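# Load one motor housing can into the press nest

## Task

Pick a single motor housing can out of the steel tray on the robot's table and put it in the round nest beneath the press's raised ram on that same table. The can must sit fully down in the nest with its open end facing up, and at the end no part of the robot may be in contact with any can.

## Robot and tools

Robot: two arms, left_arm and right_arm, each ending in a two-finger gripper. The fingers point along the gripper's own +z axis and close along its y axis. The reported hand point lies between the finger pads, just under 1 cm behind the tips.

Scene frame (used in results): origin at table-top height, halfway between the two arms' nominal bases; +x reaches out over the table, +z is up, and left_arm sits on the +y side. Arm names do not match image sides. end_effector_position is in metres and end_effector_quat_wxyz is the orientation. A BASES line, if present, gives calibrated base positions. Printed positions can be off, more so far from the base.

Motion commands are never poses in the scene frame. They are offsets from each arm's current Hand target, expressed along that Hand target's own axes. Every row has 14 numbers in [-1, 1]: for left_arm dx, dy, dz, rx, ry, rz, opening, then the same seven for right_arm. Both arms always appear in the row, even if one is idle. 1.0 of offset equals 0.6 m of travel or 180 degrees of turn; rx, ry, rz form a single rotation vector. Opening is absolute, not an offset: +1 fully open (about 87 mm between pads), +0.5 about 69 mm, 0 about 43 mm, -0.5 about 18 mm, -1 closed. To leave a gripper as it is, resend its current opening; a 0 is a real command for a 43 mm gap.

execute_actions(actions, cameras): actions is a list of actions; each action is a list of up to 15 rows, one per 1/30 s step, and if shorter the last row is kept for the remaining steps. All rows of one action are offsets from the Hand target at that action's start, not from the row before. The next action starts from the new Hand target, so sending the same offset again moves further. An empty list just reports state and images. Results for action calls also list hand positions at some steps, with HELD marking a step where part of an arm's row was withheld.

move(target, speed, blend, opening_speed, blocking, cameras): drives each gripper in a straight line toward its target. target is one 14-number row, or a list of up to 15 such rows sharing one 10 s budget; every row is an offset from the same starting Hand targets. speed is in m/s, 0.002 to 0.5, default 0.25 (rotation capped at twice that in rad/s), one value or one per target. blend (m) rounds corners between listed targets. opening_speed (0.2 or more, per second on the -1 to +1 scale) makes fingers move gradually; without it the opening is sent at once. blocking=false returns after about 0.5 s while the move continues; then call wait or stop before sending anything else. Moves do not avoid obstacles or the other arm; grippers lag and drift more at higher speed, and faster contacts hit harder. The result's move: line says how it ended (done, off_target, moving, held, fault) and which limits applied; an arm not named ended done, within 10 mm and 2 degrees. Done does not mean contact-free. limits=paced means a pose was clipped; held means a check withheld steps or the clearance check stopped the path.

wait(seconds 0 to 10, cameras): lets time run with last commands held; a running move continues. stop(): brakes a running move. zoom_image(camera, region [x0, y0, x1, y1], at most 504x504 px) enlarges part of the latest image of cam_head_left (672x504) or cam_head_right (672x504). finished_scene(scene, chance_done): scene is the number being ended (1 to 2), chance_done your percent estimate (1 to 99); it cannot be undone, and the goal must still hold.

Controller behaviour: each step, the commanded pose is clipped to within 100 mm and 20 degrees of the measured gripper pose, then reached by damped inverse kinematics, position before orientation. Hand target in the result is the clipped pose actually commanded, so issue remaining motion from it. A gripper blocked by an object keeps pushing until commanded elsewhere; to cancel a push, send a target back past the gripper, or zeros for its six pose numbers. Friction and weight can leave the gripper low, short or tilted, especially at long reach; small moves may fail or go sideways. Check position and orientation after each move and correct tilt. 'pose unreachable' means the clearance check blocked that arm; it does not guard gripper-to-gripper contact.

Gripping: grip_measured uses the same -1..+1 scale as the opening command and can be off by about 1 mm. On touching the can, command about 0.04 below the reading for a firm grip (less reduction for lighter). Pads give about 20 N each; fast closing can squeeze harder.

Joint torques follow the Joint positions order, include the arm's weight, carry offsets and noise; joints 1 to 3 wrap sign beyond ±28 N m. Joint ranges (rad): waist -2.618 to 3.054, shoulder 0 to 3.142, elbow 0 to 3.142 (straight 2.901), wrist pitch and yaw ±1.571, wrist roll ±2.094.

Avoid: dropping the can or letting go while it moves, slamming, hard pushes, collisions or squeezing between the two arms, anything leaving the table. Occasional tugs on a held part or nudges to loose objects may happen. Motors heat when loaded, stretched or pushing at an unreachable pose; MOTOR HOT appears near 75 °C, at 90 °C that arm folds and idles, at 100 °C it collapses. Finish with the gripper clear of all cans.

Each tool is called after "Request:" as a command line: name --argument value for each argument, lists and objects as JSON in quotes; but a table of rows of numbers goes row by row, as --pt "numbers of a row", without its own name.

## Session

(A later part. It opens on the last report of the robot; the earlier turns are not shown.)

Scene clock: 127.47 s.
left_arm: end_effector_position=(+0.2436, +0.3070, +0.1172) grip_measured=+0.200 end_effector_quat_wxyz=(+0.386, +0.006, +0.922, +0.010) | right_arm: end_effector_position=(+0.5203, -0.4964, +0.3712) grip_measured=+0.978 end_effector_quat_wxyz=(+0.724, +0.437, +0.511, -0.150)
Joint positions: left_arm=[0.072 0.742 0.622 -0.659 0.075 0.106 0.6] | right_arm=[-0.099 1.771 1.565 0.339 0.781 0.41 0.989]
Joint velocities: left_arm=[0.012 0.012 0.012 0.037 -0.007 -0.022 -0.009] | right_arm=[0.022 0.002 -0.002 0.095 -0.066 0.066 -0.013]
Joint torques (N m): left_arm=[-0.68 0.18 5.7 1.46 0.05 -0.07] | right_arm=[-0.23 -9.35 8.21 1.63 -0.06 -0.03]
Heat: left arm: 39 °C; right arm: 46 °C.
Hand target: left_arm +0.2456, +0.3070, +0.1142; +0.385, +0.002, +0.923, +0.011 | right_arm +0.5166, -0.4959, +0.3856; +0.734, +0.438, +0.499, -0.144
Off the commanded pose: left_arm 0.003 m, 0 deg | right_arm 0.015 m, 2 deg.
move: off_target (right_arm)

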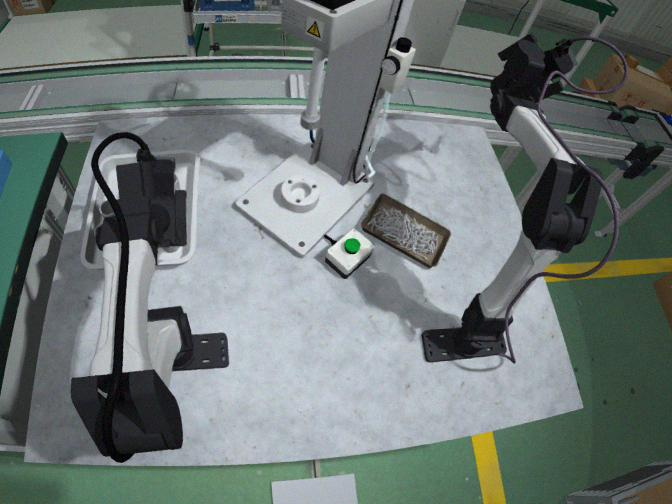

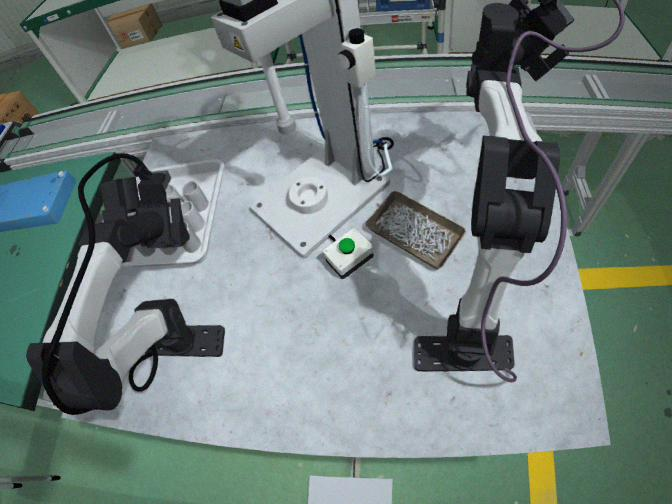

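Request:
move --target '[0.012,0,0.087,0,0,0,0.2,0,0,0,0,0,0,1]' --speed 0.06

Request:
zoom_image --camera "cam_head_right" --region '[110, 160, 250, 300]'

Scene clock: 131.47 s.
left_arm: end_effector_position=(+0.2755, +0.3111, +0.0742) grip_measured=+0.200 end_effector_quat_wxyz=(+0.384, +0.003, +0.923, +0.014) | right_arm: end_effector_position=(+0.5203, -0.4964, +0.3712) grip_measured=+0.978 end_effector_quat_wxyz=(+0.724, +0.437, +0.511, -0.150)
Joint positions: left_arm=[0.061 0.922 0.506 -0.367 0.056 0.097 0.6] | right_arm=[-0.099 1.771 1.565 0.339 0.781 0.41 0.989]
Joint velocities: left_arm=[0.027 -0.007 -0.007 -0.007 0.022 -0.066 -0.004] | right_arm=[-0.007 0.007 -0.007 -0.022 -0.022 0.066 -0.024]
Joint torques (N m): left_arm=[-0.8 -1.28 5.59 1.54 0.11 -0.04] | right_arm=[-0.23 -9.36 8.21 1.63 -0.06 -0.04]
Heat: left arm: 39 °C; right arm: 46 °C.
Hand target: left_arm +0.2774, +0.3086, +0.0715; +0.386, +0.002, +0.923, +0.011 | right_arm +0.5166, -0.4959, +0.3856; +0.734, +0.438, +0.499, -0.144
Off the commanded pose: left_arm 0.004 m, 0 deg | right_arm 0.015 m, 2 deg.
move: off_target (right_arm)

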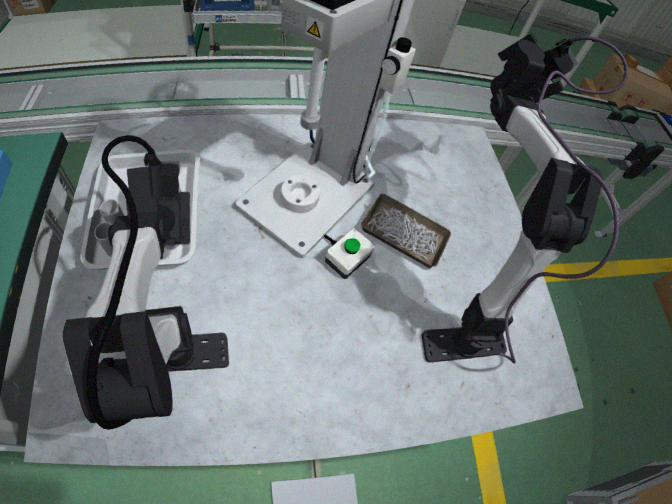

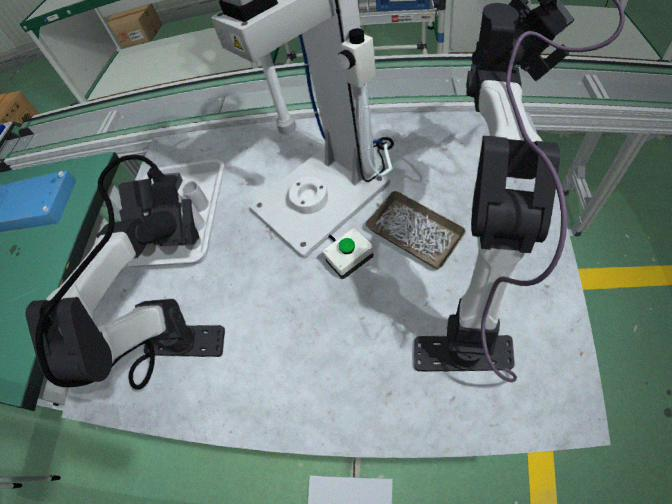

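Scaled by 3.600.

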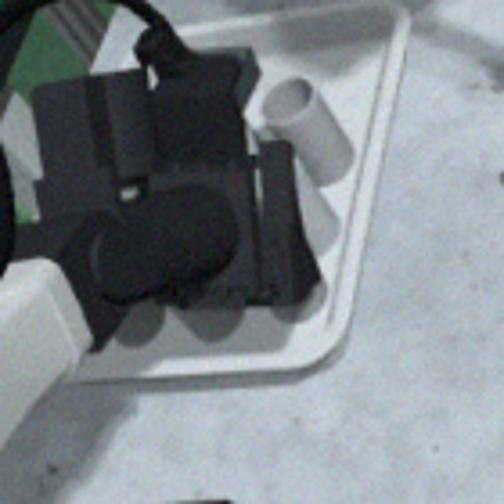

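Request:
move --target '[0,0,0,0,0,0,-0.25,0,0,0,0,0,0,1]' --opening_speed 0.3 --cameras '["cam_head_right"]'

Scene clock: 134.80 s.
left_arm: end_effector_position=(+0.2768, +0.3116, +0.0751) grip_measured=-0.250 end_effector_quat_wxyz=(+0.386, +0.003, +0.922, +0.017) | right_arm: end_effector_position=(+0.5203, -0.4964, +0.3712) grip_measured=+0.978 end_effector_quat_wxyz=(+0.724, +0.437, +0.511, -0.150)
Joint positions: left_arm=[0.059 0.922 0.506 -0.361 0.051 0.096 0.375] | right_arm=[-0.099 1.771 1.565 0.339 0.781 0.41 0.989]
Joint velocities: left_arm=[0.002 0.002 0.002 -0.007 -0.007 -0.051 0.006] | right_arm=[-0.002 -0.002 -0.017 0.037 -0.007 -0.007 -0.018]
Joint torques (N m): left_arm=[-0.61 -1.26 5.52 1.45 0.15 -0.09] | right_arm=[-0.23 -9.35 8.21 1.63 -0.06 -0.04]
Heat: left arm: 39 °C; right arm: 46 °C.
Hand target: left_arm +0.2774, +0.3085, +0.0715; +0.386, +0.002, +0.923, +0.011 | right_arm +0.5166, -0.4959, +0.3856; +0.734, +0.438, +0.499, -0.144
Off the commanded pose: left_arm 0.005 m, 1 deg | right_arm 0.015 m, 2 deg.
move: off_target (right_arm)
Images, in order (width x height): cam_head_right 672x504.

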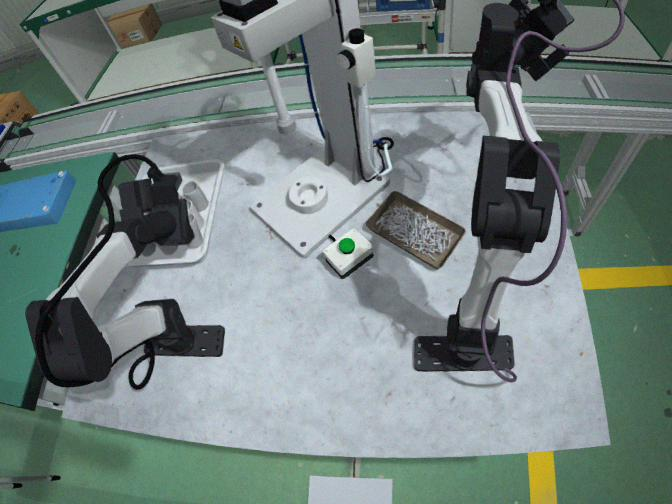

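Request:
zoom_image --camera "cam_head_right" --region '[130, 170, 230, 270]'

Scaled by 5.040.

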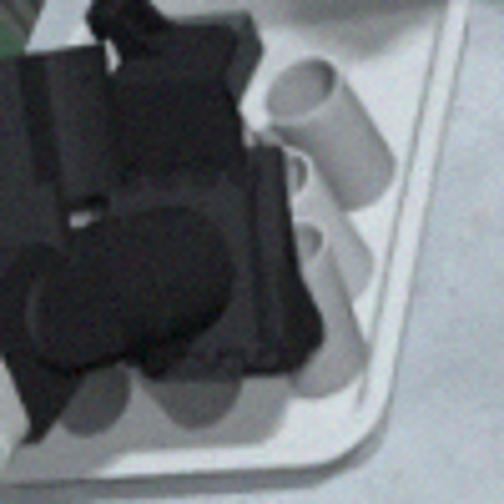

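Request:
move --target '[0,0,0,0,0,0,0.2,0,0,0,0,0,0,1]' --opening_speed 0.5 --cameras '[]'

Request:
move --target '[-0.02,0,-0.2,0,0,0,0.2,0,0,0,0,0,0,1]' --speed 0.12

Request:
zoom_image --camera "cam_head_right" --region '[130, 170, 230, 270]'

Scene clock: 144.73 s.
left_arm: end_effector_position=(+0.2768, +0.3116, +0.0751) grip_measured=+0.200 end_effector_quat_wxyz=(+0.386, +0.003, +0.922, +0.017) | right_arm: end_effector_position=(+0.5203, -0.4964, +0.3712) grip_measured=+0.978 end_effector_quat_wxyz=(+0.724, +0.437, +0.511, -0.150)
Joint positions: left_arm=[0.059 0.922 0.506 -0.361 0.051 0.096 0.6] | right_arm=[-0.099 1.771 1.565 0.339 0.781 0.41 0.989]
Joint velocities: left_arm=[-0.002 0.012 0.002 -0.022 0.022 -0.022 -0.004] | right_arm=[-0.002 -0.007 0.007 -0.037 0.051 -0.066 0.013]
Joint torques (N m): left_arm=[-0.58 -1.18 5.57 1.45 0.15 -0.07] | right_arm=[-0.23 -9.36 8.21 1.63 -0.06 -0.04]
Heat: left arm: 39 °C; right arm: 47 °C.
Hand target: left_arm +0.2774, +0.3085, +0.0715; +0.386, +0.002, +0.923, +0.011 | right_arm +0.5166, -0.4959, +0.3856; +0.734, +0.438, +0.499, -0.144
Off the commanded pose: left_arm 0.005 m, 1 deg | right_arm 0.015 m, 2 deg.
move: off_target (right_arm)
No camera images: "cameras" was empty.

Scene clock: 146.53 s.
left_arm: end_effector_position=(+0.2010, +0.3052, +0.1569) grip_measured=+0.200 end_effector_quat_wxyz=(+0.376, -0.001, +0.926, +0.012) | right_arm: end_effector_position=(+0.5203, -0.4964, +0.3712) grip_measured=+0.978 end_effector_quat_wxyz=(+0.724, +0.437, +0.511, -0.150)
Joint positions: left_arm=[0.092 0.621 0.779 -0.96 0.077 0.112 0.6] | right_arm=[-0.099 1.771 1.565 0.339 0.781 0.41 0.989]
Joint velocities: left_arm=[-0.012 -0.002 0.002 -0.066 0.007 -0.051 -0.001] | right_arm=[-0.012 0.002 -0.002 0.007 -0.066 -0.066 0.003]
Joint torques (N m): left_arm=[0.7 0.12 8.12 1.18 0.22 0.16] | right_arm=[-0.23 -9.36 8.21 1.62 -0.06 -0.04]
Heat: left arm: 39 °C; right arm: 47 °C.
Hand target: left_arm +0.2014, +0.3052, +0.1664; +0.386, +0.003, +0.923, +0.012 | right_arm +0.5166, -0.4959, +0.3856; +0.734, +0.438, +0.499, -0.144
Off the commanded pose: left_arm 0.007 m, 1 deg | right_arm 0.015 m, 2 deg.
move: off_target (right_arm)

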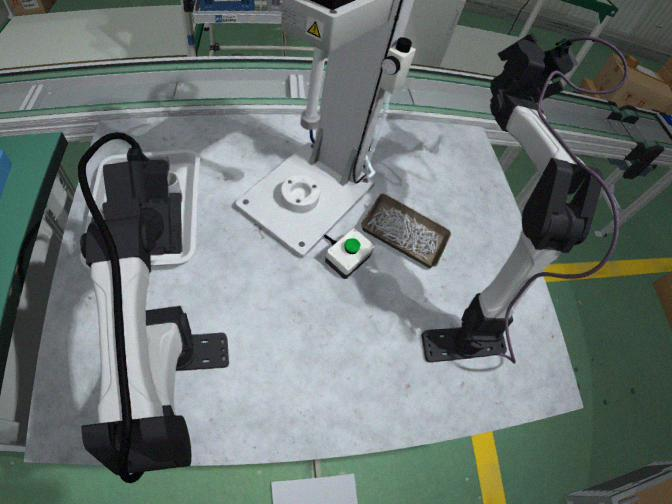

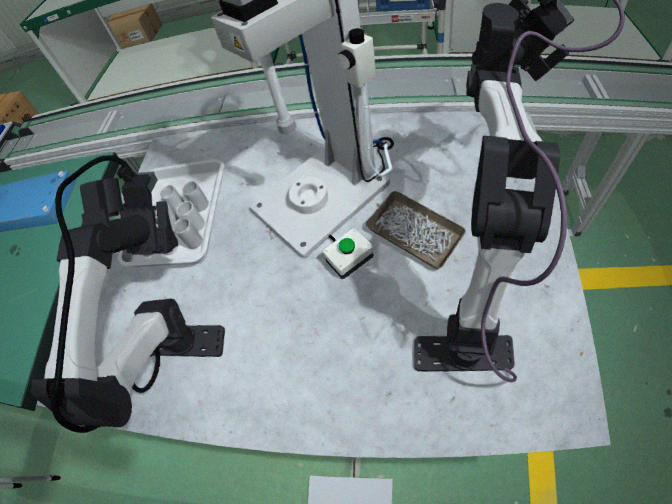

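Scaled by 5.040.

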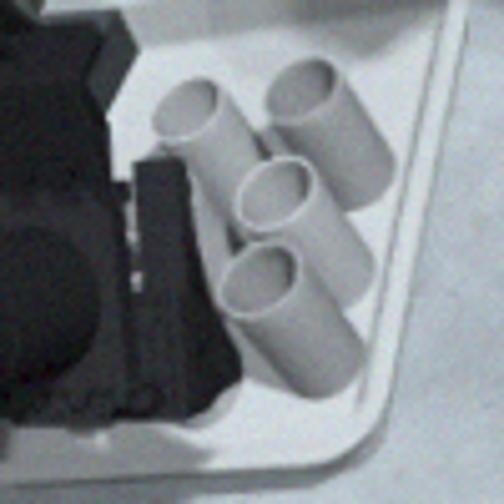

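Request:
move --target '[0.054,-0.004,0.167,0,0,0,0.28,0,0,0,0,0,0,1]' --speed 0.08 --cameras '["cam_head_right"]'

Request:
zoom_image --camera "cam_head_right" --region '[130, 170, 230, 270]'

Request:
move --target '[0,0,0,0,0,0,-0.12,0,0,0,0,0,0,1]' --opening_speed 0.3 --cameras '["cam_head_right"]'

Request:
zoom_image --camera "cam_head_right" --region '[130, 170, 230, 270]'

Scene clock: 155.20 s.
left_arm: end_effector_position=(+0.2475, +0.3061, +0.0746) grip_measured=+0.280 end_effector_quat_wxyz=(+0.386, +0.006, +0.923, +0.010) | right_arm: end_effector_position=(+0.5203, -0.4964, +0.3712) grip_measured=+0.978 end_effector_quat_wxyz=(+0.724, +0.437, +0.511, -0.150)
Joint positions: left_arm=[0.062 0.757 0.456 -0.48 0.068 0.099 0.64] | right_arm=[-0.099 1.771 1.565 0.339 0.781 0.41 0.989]
Joint velocities: left_arm=[-0.007 0.012 0.012 0.022 -0.066 0.007 -0.004] | right_arm=[0.002 0.007 0.002 -0.051 0.051 0.007 -0.013]
Joint torques (N m): left_arm=[-0.65 -0.09 5.7 1.48 0.03 -0.04] | right_arm=[-0.23 -9.35 8.21 1.63 -0.06 -0.04]
Heat: left arm: 41 °C; right arm: 47 °C.
Hand target: left_arm +0.2487, +0.3060, +0.0717; +0.386, +0.002, +0.923, +0.011 | right_arm +0.5166, -0.4959, +0.3856; +0.734, +0.438, +0.499, -0.144
Off the commanded pose: left_arm 0.003 m, 0 deg | right_arm 0.015 m, 2 deg.
move: off_target (right_arm)
Images, in order (width x height): cam_head_right 672x504.

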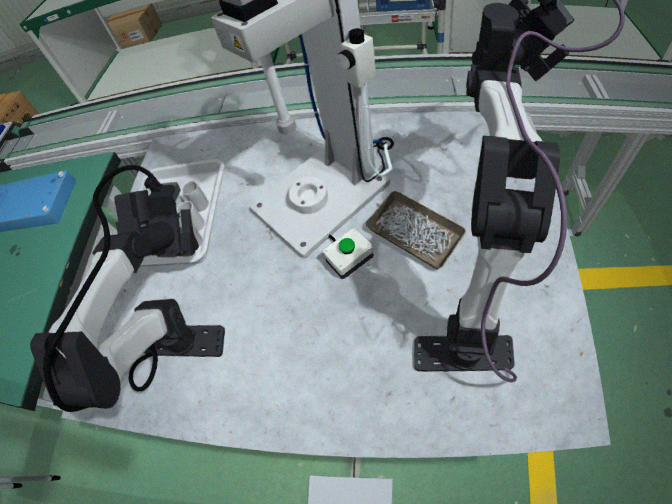

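Scaled by 5.040.

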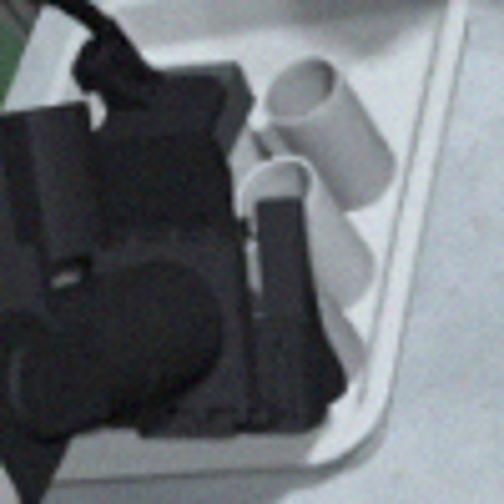

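Scene clock: 156.73 s.
left_arm: end_effector_position=(+0.2476, +0.3062, +0.0746) grip_measured=-0.120 end_effector_quat_wxyz=(+0.386, +0.006, +0.922, +0.010) | right_arm: end_effector_position=(+0.5203, -0.4964, +0.3712) grip_measured=+0.978 end_effector_quat_wxyz=(+0.724, +0.437, +0.511, -0.150)
Joint positions: left_arm=[0.062 0.757 0.456 -0.48 0.068 0.099 0.44] | right_arm=[-0.099 1.771 1.565 0.339 0.781 0.41 0.989]
Joint velocities: left_arm=[-0.017 -0.012 -0.017 -0.007 -0.007 -0.037 0.009] | right_arm=[0.012 -0.007 0.012 0.007 0.037 -0.051 -0.008]
Joint torques (N m): left_arm=[-0.55 -0.12 5.67 1.49 0.01 -0.07] | right_arm=[-0.21 -9.36 8.21 1.63 -0.06 -0.04]
Heat: left arm: 41 °C; right arm: 47 °C.
Hand target: left_arm +0.2486, +0.3060, +0.0717; +0.386, +0.002, +0.923, +0.011 | right_arm +0.5166, -0.4959, +0.3856; +0.734, +0.438, +0.499, -0.144
Off the commanded pose: left_arm 0.003 m, 0 deg | right_arm 0.015 m, 2 deg.
move: off_target (right_arm)
Images, in order (width x height): cam_head_right 672x504.

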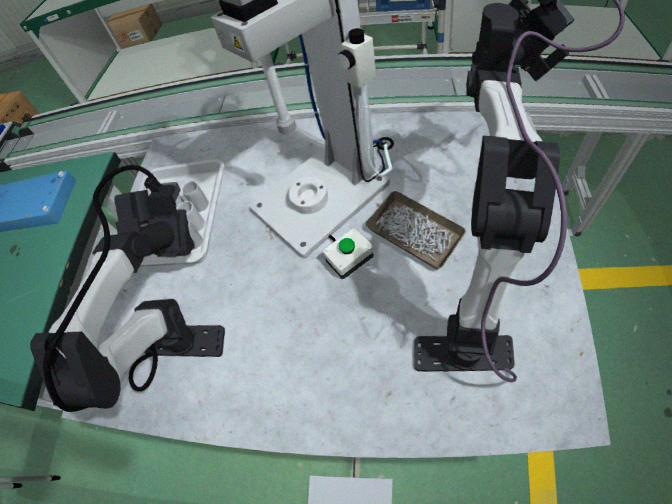

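Scaled by 5.040.

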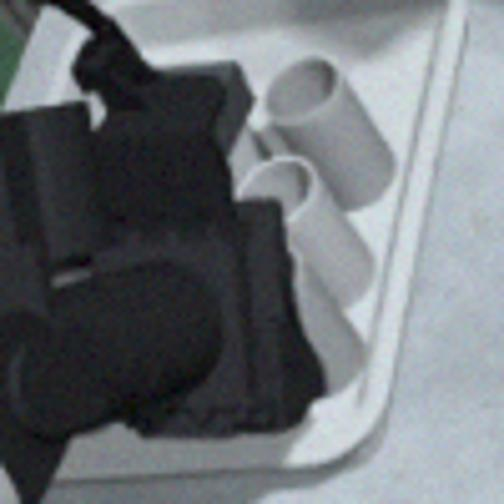

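Request:
move --target '[0,0,0,0,0,0,-0.35,0,0,0,0,0,0,1]' --opening_speed 0.2 --cameras '["cam_head_right"]'

Request:
zoom_image --camera "cam_head_right" --region '[130, 170, 230, 270]'

Scene clock: 160.83 s.
left_arm: end_effector_position=(+0.2477, +0.3062, +0.0747) grip_measured=-0.350 end_effector_quat_wxyz=(+0.386, +0.006, +0.922, +0.010) | right_arm: end_effector_position=(+0.5203, -0.4964, +0.3712) grip_measured=+0.978 end_effector_quat_wxyz=(+0.724, +0.437, +0.511, -0.150)
Joint positions: left_arm=[0.062 0.757 0.456 -0.479 0.068 0.099 0.325] | right_arm=[-0.099 1.771 1.565 0.339 0.781 0.41 0.989]
Joint velocities: left_arm=[0.002 -0.002 -0.002 0.022 -0.037 -0.007 0.007] | right_arm=[0.002 0.012 -0.017 -0.007 0.022 -0.007 -0.013]
Joint torques (N m): left_arm=[-0.65 -0.13 5.57 1.49 0.04 -0.09] | right_arm=[-0.23 -9.36 8.21 1.63 -0.06 -0.04]
Heat: left arm: 40 °C; right arm: 47 °C.
Hand target: left_arm +0.2486, +0.3060, +0.0717; +0.386, +0.002, +0.923, +0.011 | right_arm +0.5166, -0.4959, +0.3856; +0.734, +0.438, +0.499, -0.144
Off the commanded pose: left_arm 0.003 m, 0 deg | right_arm 0.015 m, 2 deg.
move: off_target (right_arm)
Images, in order (width x height): cam_head_right 672x504.

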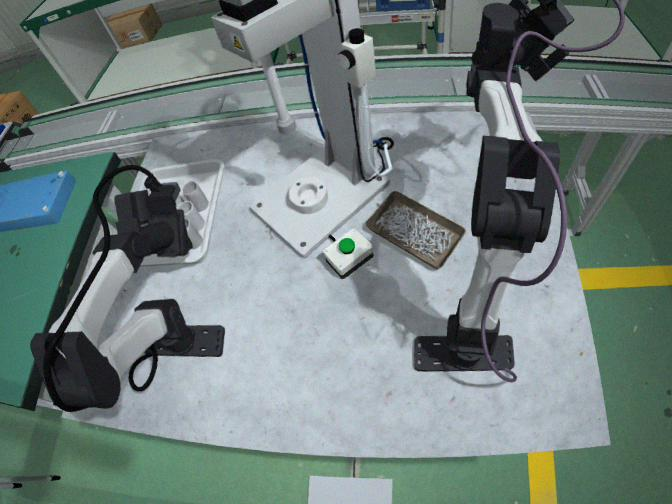

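Scaled by 5.040.

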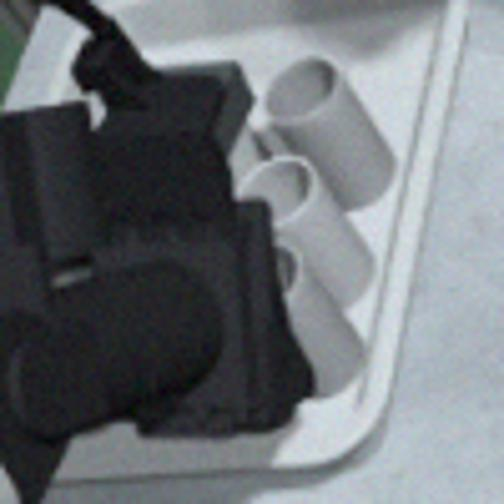

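Request:
move --target '[0,0,0,0,0,0,0.28,0,0,0,0,0,0,1]' --opening_speed 1.0 --cameras '[]'

Request:
move --target '[-0.045,0.013,0.0745,0,0,0,0.28,0,0,0,0,0,0,1]' --speed 0.06 --cameras '["cam_head_right"]'

Request:
zoom_image --camera "cam_head_right" --region '[130, 170, 230, 270]'

Request:
move --target '[0,0,0,0,0,0,-0.1,0,0,0,0,0,0,1]' --opening_speed 0.25 --cameras '["cam_head_right"]'

Request:
zoom_image --camera "cam_head_right" --region '[130, 170, 230, 270]'

Scene clock: 172.70 s.
left_arm: end_effector_position=(+0.2477, +0.3062, +0.0747) grip_measured=+0.280 end_effector_quat_wxyz=(+0.386, +0.006, +0.922, +0.010) | right_arm: end_effector_position=(+0.5203, -0.4964, +0.3712) grip_measured=+0.978 end_effector_quat_wxyz=(+0.724, +0.437, +0.511, -0.150)
Joint positions: left_arm=[0.062 0.757 0.456 -0.479 0.068 0.099 0.64] | right_arm=[-0.099 1.771 1.565 0.339 0.781 0.41 0.989]
Joint velocities: left_arm=[0.012 0.007 0.007 -0.037 -0.007 -0.037 -0.004] | right_arm=[-0.012 -0.012 -0.007 -0.066 -0.022 -0.051 -0.013]
Joint torques (N m): left_arm=[-0.68 -0.06 5.64 1.48 0.04 -0.06] | right_arm=[-0.21 -9.36 8.21 1.63 -0.06 -0.04]
Heat: left arm: 39 °C; right arm: 47 °C.
Hand target: left_arm +0.2486, +0.3060, +0.0717; +0.386, +0.002, +0.923, +0.011 | right_arm +0.5166, -0.4959, +0.3856; +0.734, +0.438, +0.499, -0.144
Off the commanded pose: left_arm 0.003 m, 0 deg | right_arm 0.015 m, 2 deg.
move: off_target (right_arm)
No camera images: "cameras" was empty.

Scene clock: 174.33 s.
left_arm: end_effector_position=(+0.2861, +0.3115, +0.0457) grip_measured=+0.280 end_effector_quat_wxyz=(+0.366, +0.003, +0.931, +0.008) | right_arm: end_effector_position=(+0.5203, -0.4964, +0.3712) grip_measured=+0.978 end_effector_quat_wxyz=(+0.724, +0.437, +0.511, -0.150)
Joint positions: left_arm=[0.065 1.061 0.469 -0.233 0.068 0.099 0.64] | right_arm=[-0.099 1.771 1.565 0.339 0.781 0.41 0.989]
Joint velocities: left_arm=[-0.002 -0.012 -0.022 -0.037 -0.007 -0.051 -0.006] | right_arm=[-0.002 0.002 -0.007 -0.022 -0.051 -0.022 -0.013]
Joint torques (N m): left_arm=[0.61 -1.94 8.59 1.49 0.14 0.06] | right_arm=[-0.23 -9.36 8.21 1.63 -0.06 -0.04]
Heat: left arm: 39 °C; right arm: 47 °C.
Hand target: left_arm +0.2998, +0.3146, +0.0582; +0.386, +0.003, +0.923, +0.012 | right_arm +0.5166, -0.4959, +0.3856; +0.734, +0.438, +0.499, -0.144
Off the commanded pose: left_arm 0.019 m, 3 deg | right_arm 0.015 m, 2 deg.
move: off_target (left_arm, right_arm)
Images, in order (width x height): cam_head_right 672x504.

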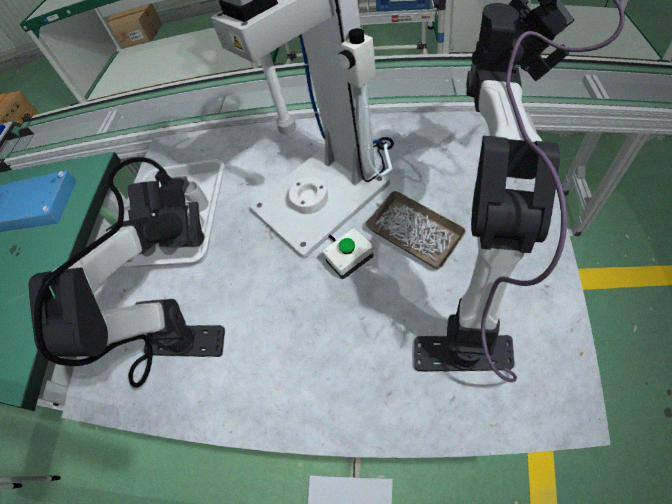

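Scaled by 5.040.

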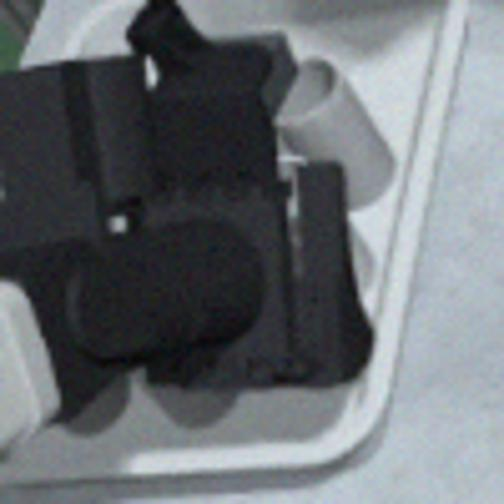

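Scene clock: 176.07 s.
left_arm: end_effector_position=(+0.2869, +0.3118, +0.0463) grip_measured=-0.032 end_effector_quat_wxyz=(+0.367, +0.003, +0.930, +0.009) | right_arm: end_effector_position=(+0.5203, -0.4964, +0.3712) grip_measured=+0.978 end_effector_quat_wxyz=(+0.724, +0.437, +0.511, -0.150)
Joint positions: left_arm=[0.065 1.061 0.469 -0.229 0.067 0.099 0.484] | right_arm=[-0.099 1.771 1.565 0.339 0.781 0.41 0.989]
Joint velocities: left_arm=[-0.007 -0.012 -0.002 -0.066 0.022 -0.051 -0.001] | right_arm=[-0.002 -0.012 -0.007 0.037 -0.022 -0.022 -0.018]
Joint torques (N m): left_arm=[0.65 -1.8 8.53 1.45 0.16 0.07] | right_arm=[-0.23 -9.35 8.21 1.63 -0.06 -0.04]
Heat: left arm: 40 °C; right arm: 47 °C.
Hand target: left_arm +0.2997, +0.3146, +0.0581; +0.386, +0.003, +0.923, +0.012 | right_arm +0.5166, -0.4959, +0.3856; +0.734, +0.438, +0.499, -0.144
Off the commanded pose: left_arm 0.018 m, 2 deg | right_arm 0.015 m, 2 deg.
move: off_target (left_arm, right_arm)
Images, in order (width x height): cam_head_right 672x504.

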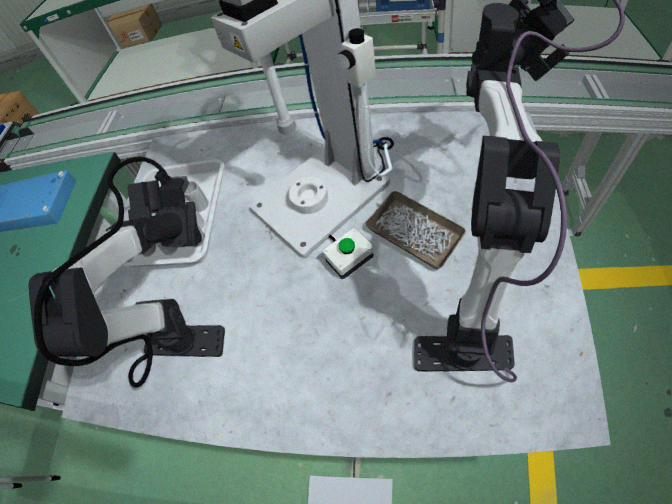

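Scaled by 5.040.

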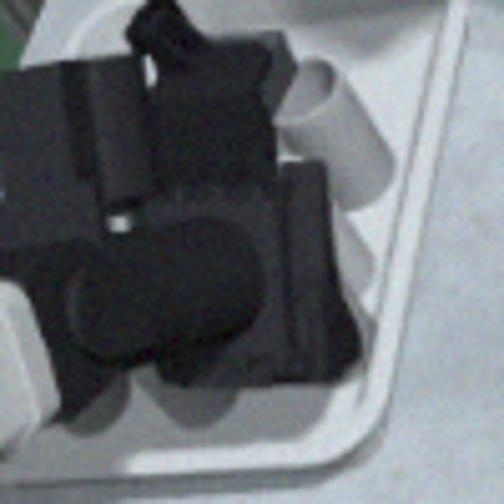

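Request:
move --target '[-0.142,0.005,-0.14,0,0.013,0,-0.1,0,0,0,0,0,0,1]' --speed 0.1

Request:
zoom_image --camera "cam_head_right" --region '[110, 110, 250, 250]'

Request:
zoom_image --camera "cam_head_left" --region '[100, 110, 240, 250]'

Scene clock: 182.73 s.
left_arm: end_effector_position=(+0.2946, +0.3128, +0.1651) grip_measured=-0.032 end_effector_quat_wxyz=(+0.351, +0.003, +0.936, +0.007) | right_arm: end_effector_position=(+0.5203, -0.4964, +0.3712) grip_measured=+0.978 end_effector_quat_wxyz=(+0.724, +0.437, +0.511, -0.150)
Joint positions: left_arm=[0.065 1.07 0.971 -0.755 0.066 0.099 0.484] | right_arm=[-0.099 1.771 1.565 0.339 0.781 0.41 0.989]
Joint velocities: left_arm=[0.002 -0.002 -0.012 -0.037 0.11 0.051 0.006] | right_arm=[-0.012 -0.002 0.002 0.007 -0.066 0.007 -0.003]
Joint torques (N m): left_arm=[-0.46 -2.73 9.06 1.28 0.03 0] | right_arm=[-0.23 -9.36 8.21 1.63 -0.06 -0.04]
Heat: left arm: 41 °C; right arm: 47 °C.
Hand target: left_arm +0.3020, +0.3136, +0.1777; +0.367, +0.002, +0.930, +0.012 | right_arm +0.5166, -0.4959, +0.3856; +0.734, +0.438, +0.499, -0.144
Off the commanded pose: left_arm 0.014 m, 2 deg | right_arm 0.015 m, 2 deg.
move: off_target (left_arm, right_arm)

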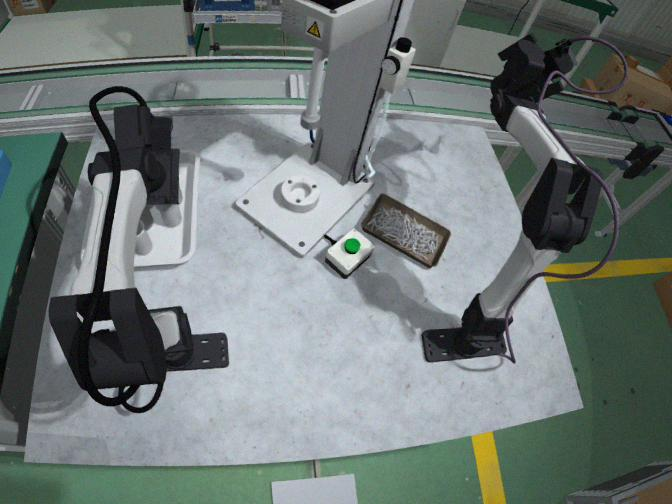

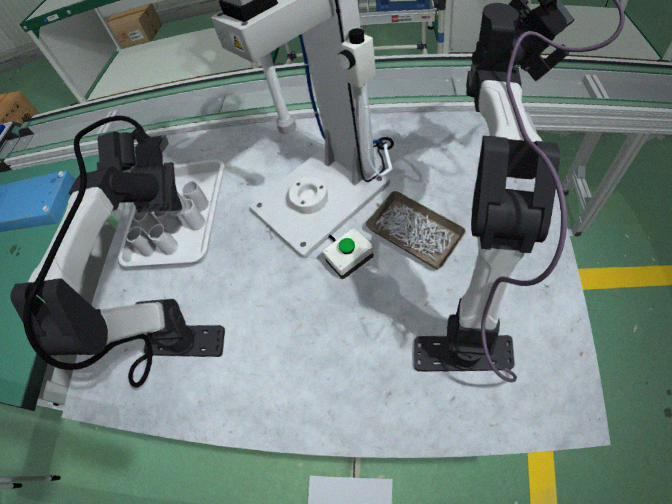

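Scaled by 3.600.

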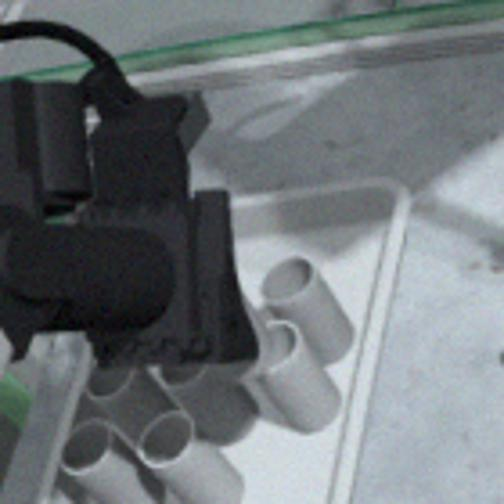

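Scaled by 3.600.

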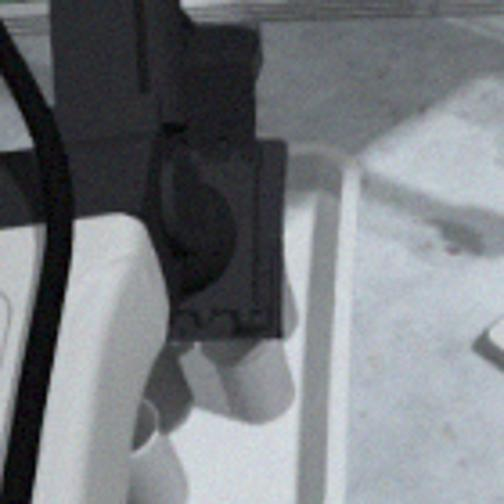

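Request:
move --target '[-0.03,-0.367,0.039,0.2277,-0.008,0.2433,-0.1,0,0,0,0,0,0,1]' --speed 0.15

Request:
zoom_image --camera "cam_head_right" --region '[200, 100, 360, 260]'

Request:
zoom_image --camera "cam_head_left" --region '[200, 100, 360, 260]'

Scene clock: 197.73 s.
left_arm: end_effector_position=(+0.3201, +0.1010, +0.1518) grip_measured=-0.032 end_effector_quat_wxyz=(+0.300, +0.453, +0.820, -0.180) | right_arm: end_effector_position=(+0.5203, -0.4964, +0.3712) grip_measured=+0.978 end_effector_quat_wxyz=(+0.724, +0.437, +0.511, -0.150)
Joint positions: left_arm=[-0.466 1.451 1.197 -0.706 0.399 0.47 0.484] | right_arm=[-0.099 1.771 1.565 0.339 0.781 0.41 0.989]
Joint velocities: left_arm=[-0.002 -0.022 0.012 -0.007 0.037 -0.007 0.006] | right_arm=[-0.012 -0.002 -0.012 0.037 -0.007 -0.007 0.008]
Joint torques (N m): left_arm=[-0.4 -5.78 9.24 1.26 0.43 0.14] | right_arm=[-0.23 -9.36 8.21 1.63 -0.06 -0.04]
Heat: left arm: 44 °C; right arm: 47 °C.
Hand target: left_arm +0.3307, +0.0915, +0.1662; +0.324, +0.462, +0.805, -0.185 | right_arm +0.5166, -0.4959, +0.3856; +0.734, +0.438, +0.499, -0.144
Off the commanded pose: left_arm 0.021 m, 4 deg | right_arm 0.015 m, 2 deg.
move: off_target (left_arm, right_arm)

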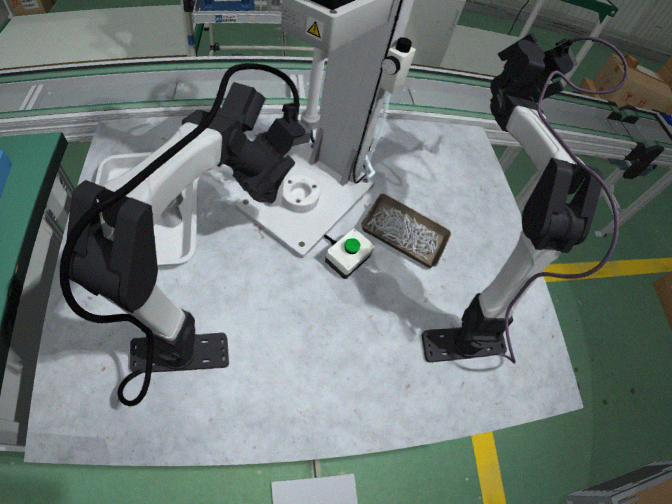

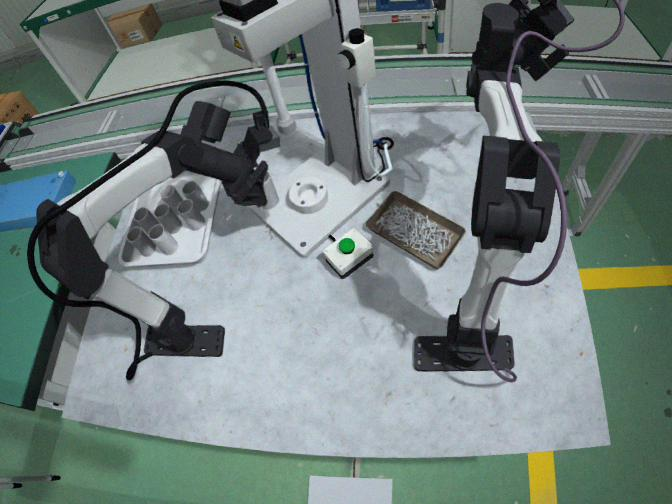

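Scaled by 3.150.

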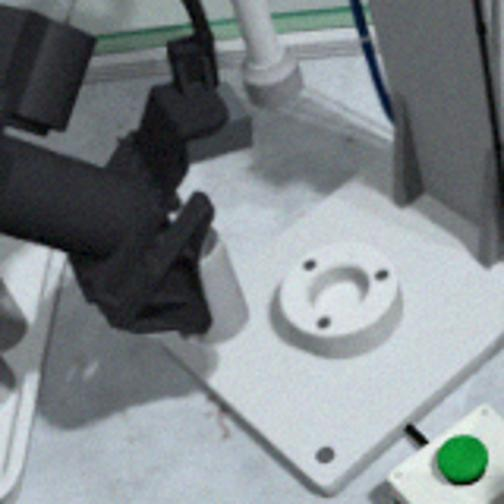

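Scaled by 3.150.

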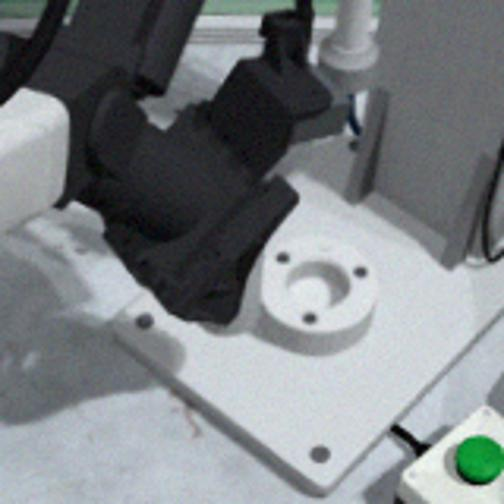

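Request:
move --target '[-0.063,0.0485,0.111,0,-0.014,0,-0.1,0,0,0,0,0,0,1]' --speed 0.1

Request:
zoom_image --camera "cam_head_right" --region '[240, 110, 360, 230]'

Request:
zoom_image --camera "cam_head_left" --region '[240, 110, 360, 230]'

Scene clock: 211.30 s.
left_arm: end_effector_position=(+0.3225, +0.0919, +0.1446) grip_measured=-0.036 end_effector_quat_wxyz=(+0.262, +0.461, +0.820, -0.213) | right_arm: end_effector_position=(+0.5203, -0.4964, +0.3712) grip_measured=+0.978 end_effector_quat_wxyz=(+0.724, +0.437, +0.511, -0.150)
Joint positions: left_arm=[-0.455 1.551 1.282 -0.779 0.47 0.494 0.482] | right_arm=[-0.099 1.771 1.565 0.339 0.781 0.41 0.989]
Joint velocities: left_arm=[-0.027 0.007 0.007 -0.051 -0.081 -0.066 -0.001] | right_arm=[0.002 -0.012 0.002 -0.022 0.007 -0.081 -0.013]
Joint torques (N m): left_arm=[-4.56 3.77 11.17 3.24 -0.03 -0.68] | right_arm=[-0.23 -9.35 8.21 1.63 -0.06 -0.04]
Heat: left arm: 45 °C; right arm: 47 °C.
Hand target: left_arm +0.3925, +0.0431, +0.1427; +0.341, +0.458, +0.797, -0.196 | right_arm +0.5166, -0.4959, +0.3856; +0.734, +0.438, +0.499, -0.144
Off the commanded pose: left_arm 0.086 m, 10 deg | right_arm 0.015 m, 2 deg.
move: off_target (left_arm, right_arm)

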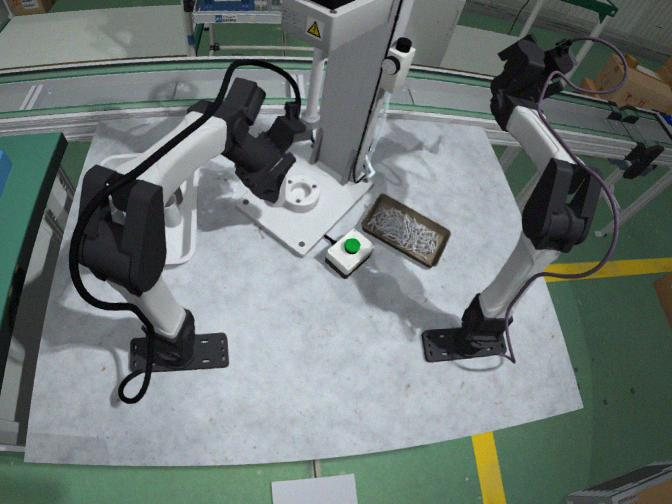

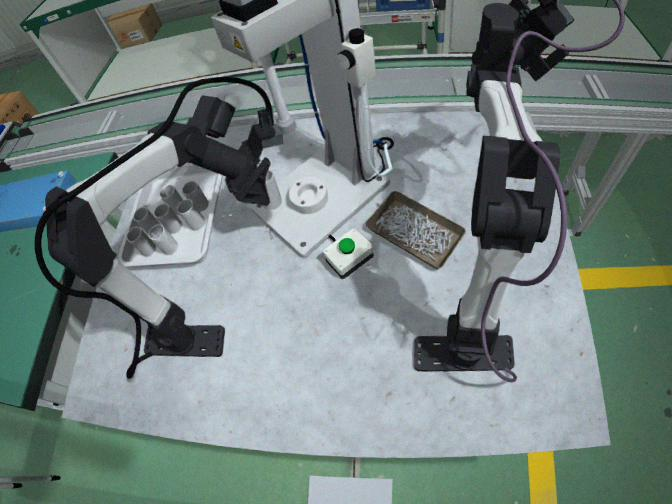

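Scaled by 4.200.

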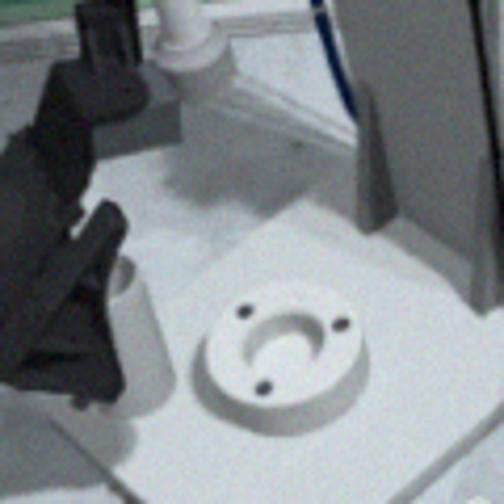

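Scaled by 4.200.

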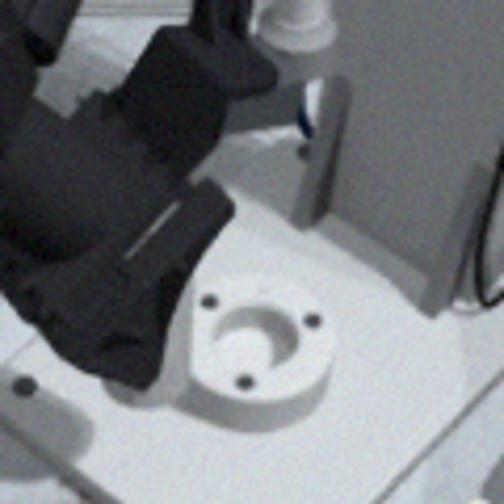

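Request:
move --pt "0.157 -0.087 -0.205 0 0 0 -0.1 0 0 0 0 0 0 1" --pt "0.218 -0.192 -0.125 0 0 0 -0.1 0 0 0 0 0 0 1" --speed 0.1 --blend 0.02

Request:
zoom_image --camera "cam_head_right" --region '[200, 130, 340, 270]'

Request:
zoom_image --camera "cam_head_left" --region '[200, 130, 340, 270]'

Scene clock: 241.60 s.
left_arm: end_effector_position=(+0.2148, +0.1142, +0.0983) grip_measured=-0.036 end_effector_quat_wxyz=(+0.322, +0.459, +0.804, -0.197) | right_arm: end_effector_position=(+0.5203, -0.4964, +0.3712) grip_measured=+0.978 end_effector_quat_wxyz=(+0.724, +0.437, +0.511, -0.150)
Joint positions: left_arm=[-0.598 1.001 0.656 -0.522 0.358 0.362 0.482] | right_arm=[-0.099 1.771 1.565 0.339 0.781 0.41 0.989]
Joint velocities: left_arm=[-0.012 -0.002 -0.002 -0.022 -0.007 0.022 0.006] | right_arm=[-0.007 0.002 -0.007 -0.066 0.007 0.007 -0.018]
Joint torques (N m): left_arm=[-0.59 -4.14 5.91 1.48 0.26 -0.04] | right_arm=[-0.23 -9.36 8.21 1.63 -0.06 -0.04]
Heat: left arm: 52 °C; right arm: 48 °C.
Hand target: left_arm +0.2188, +0.1103, +0.1042; +0.341, +0.457, +0.797, -0.198 | right_arm +0.5166, -0.4959, +0.3856; +0.734, +0.438, +0.499, -0.144
Off the commanded pose: left_arm 0.007 m, 2 deg | right_arm 0.015 m, 2 deg.
move: off_target (right_arm)

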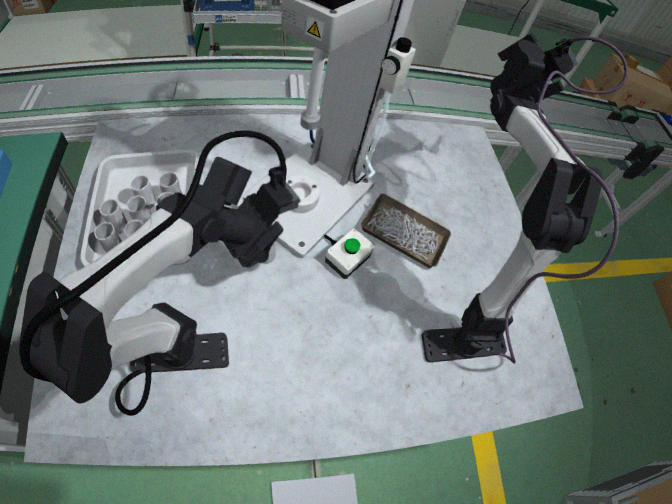

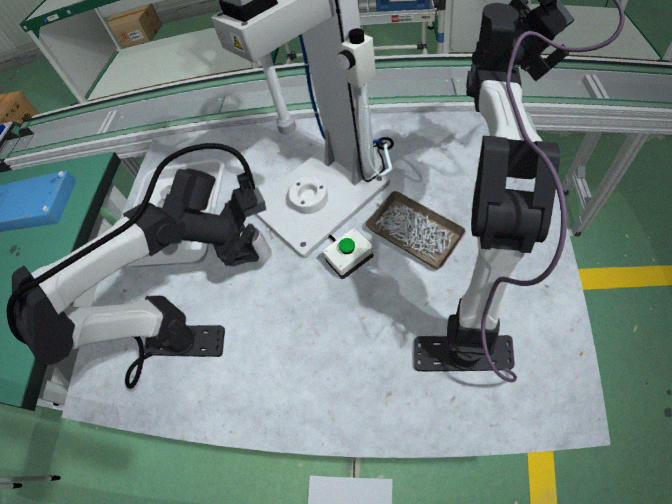

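Scaled by 3.600.

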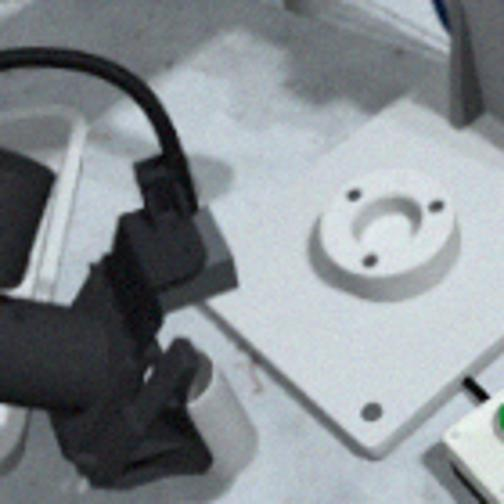

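Scaled by 3.600.

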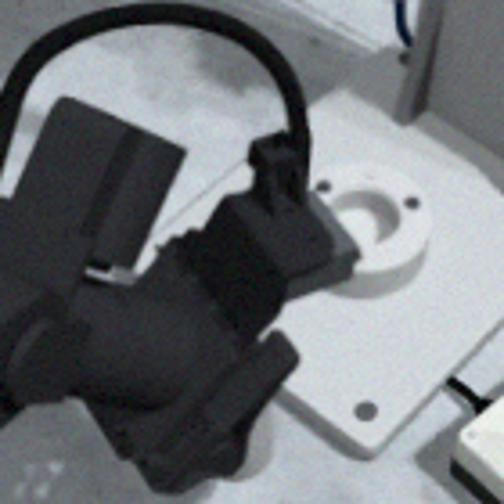

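Request:
move --target '[0.064,0,0.061,0,0,0,-0.1,0,0,0,0,0,0,1]' --speed 0.04

Request:
zoom_image --camera "cam_head_right" --region '[200, 150, 320, 290]'

Scene clock: 251.97 s.
left_arm: end_effector_position=(+0.2148, +0.1144, +0.0502) grip_measured=-0.036 end_effector_quat_wxyz=(+0.332, +0.459, +0.800, -0.197) | right_arm: end_effector_position=(+0.5203, -0.4964, +0.3712) grip_measured=+0.978 end_effector_quat_wxyz=(+0.724, +0.437, +0.511, -0.150)
Joint positions: left_arm=[-0.598 1.036 0.464 -0.273 0.357 0.361 0.482] | right_arm=[-0.099 1.771 1.565 0.339 0.781 0.41 0.989]
Joint velocities: left_arm=[-0.017 0.007 0.002 0.037 0.007 -0.051 -0.006] | right_arm=[-0.002 -0.017 -0.007 0.022 0.007 0.022 0.003]
Joint torques (N m): left_arm=[-0.27 -1.84 5.68 1.49 0.22 -0.06] | right_arm=[-0.23 -9.35 8.2 1.63 -0.06 -0.04]
Heat: left arm: 46 °C; right arm: 48 °C.
Hand target: left_arm +0.2186, +0.1110, +0.0511; +0.341, +0.457, +0.797, -0.198 | right_arm +0.5166, -0.4959, +0.3856; +0.734, +0.438, +0.499, -0.144
Off the commanded pose: left_arm 0.006 m, 1 deg | right_arm 0.015 m, 2 deg.
move: off_target (right_arm)

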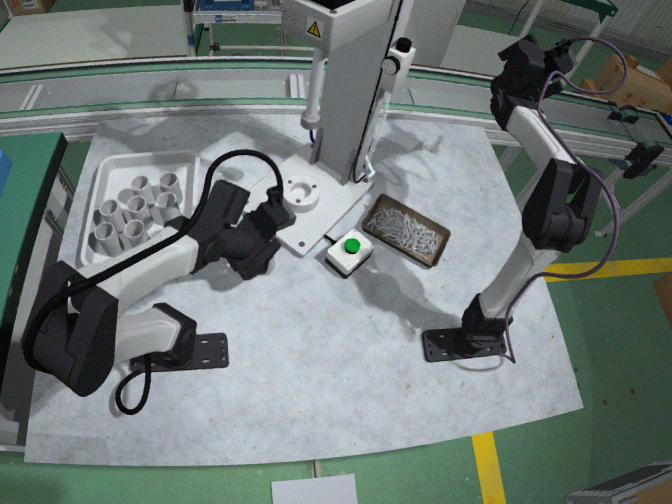

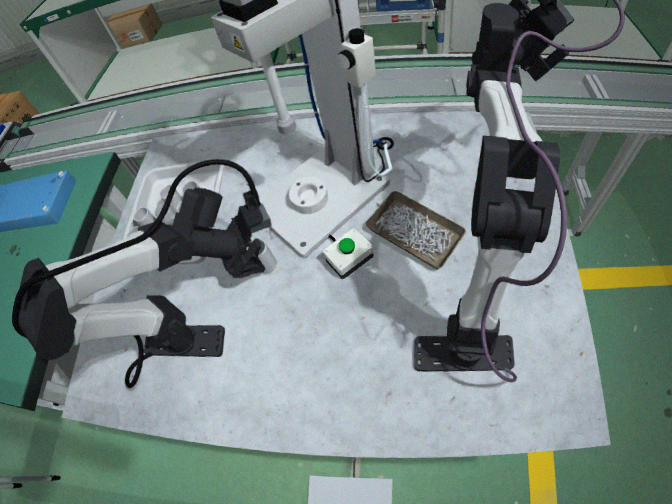

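Scaled by 3.600.

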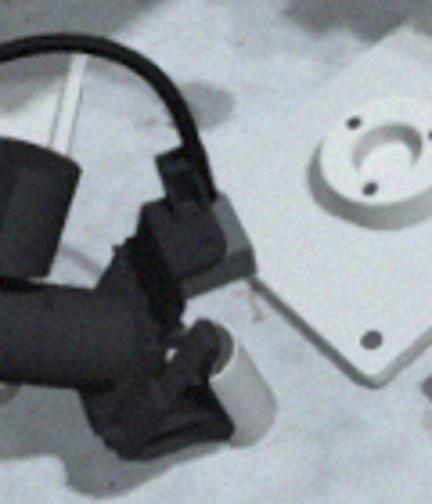

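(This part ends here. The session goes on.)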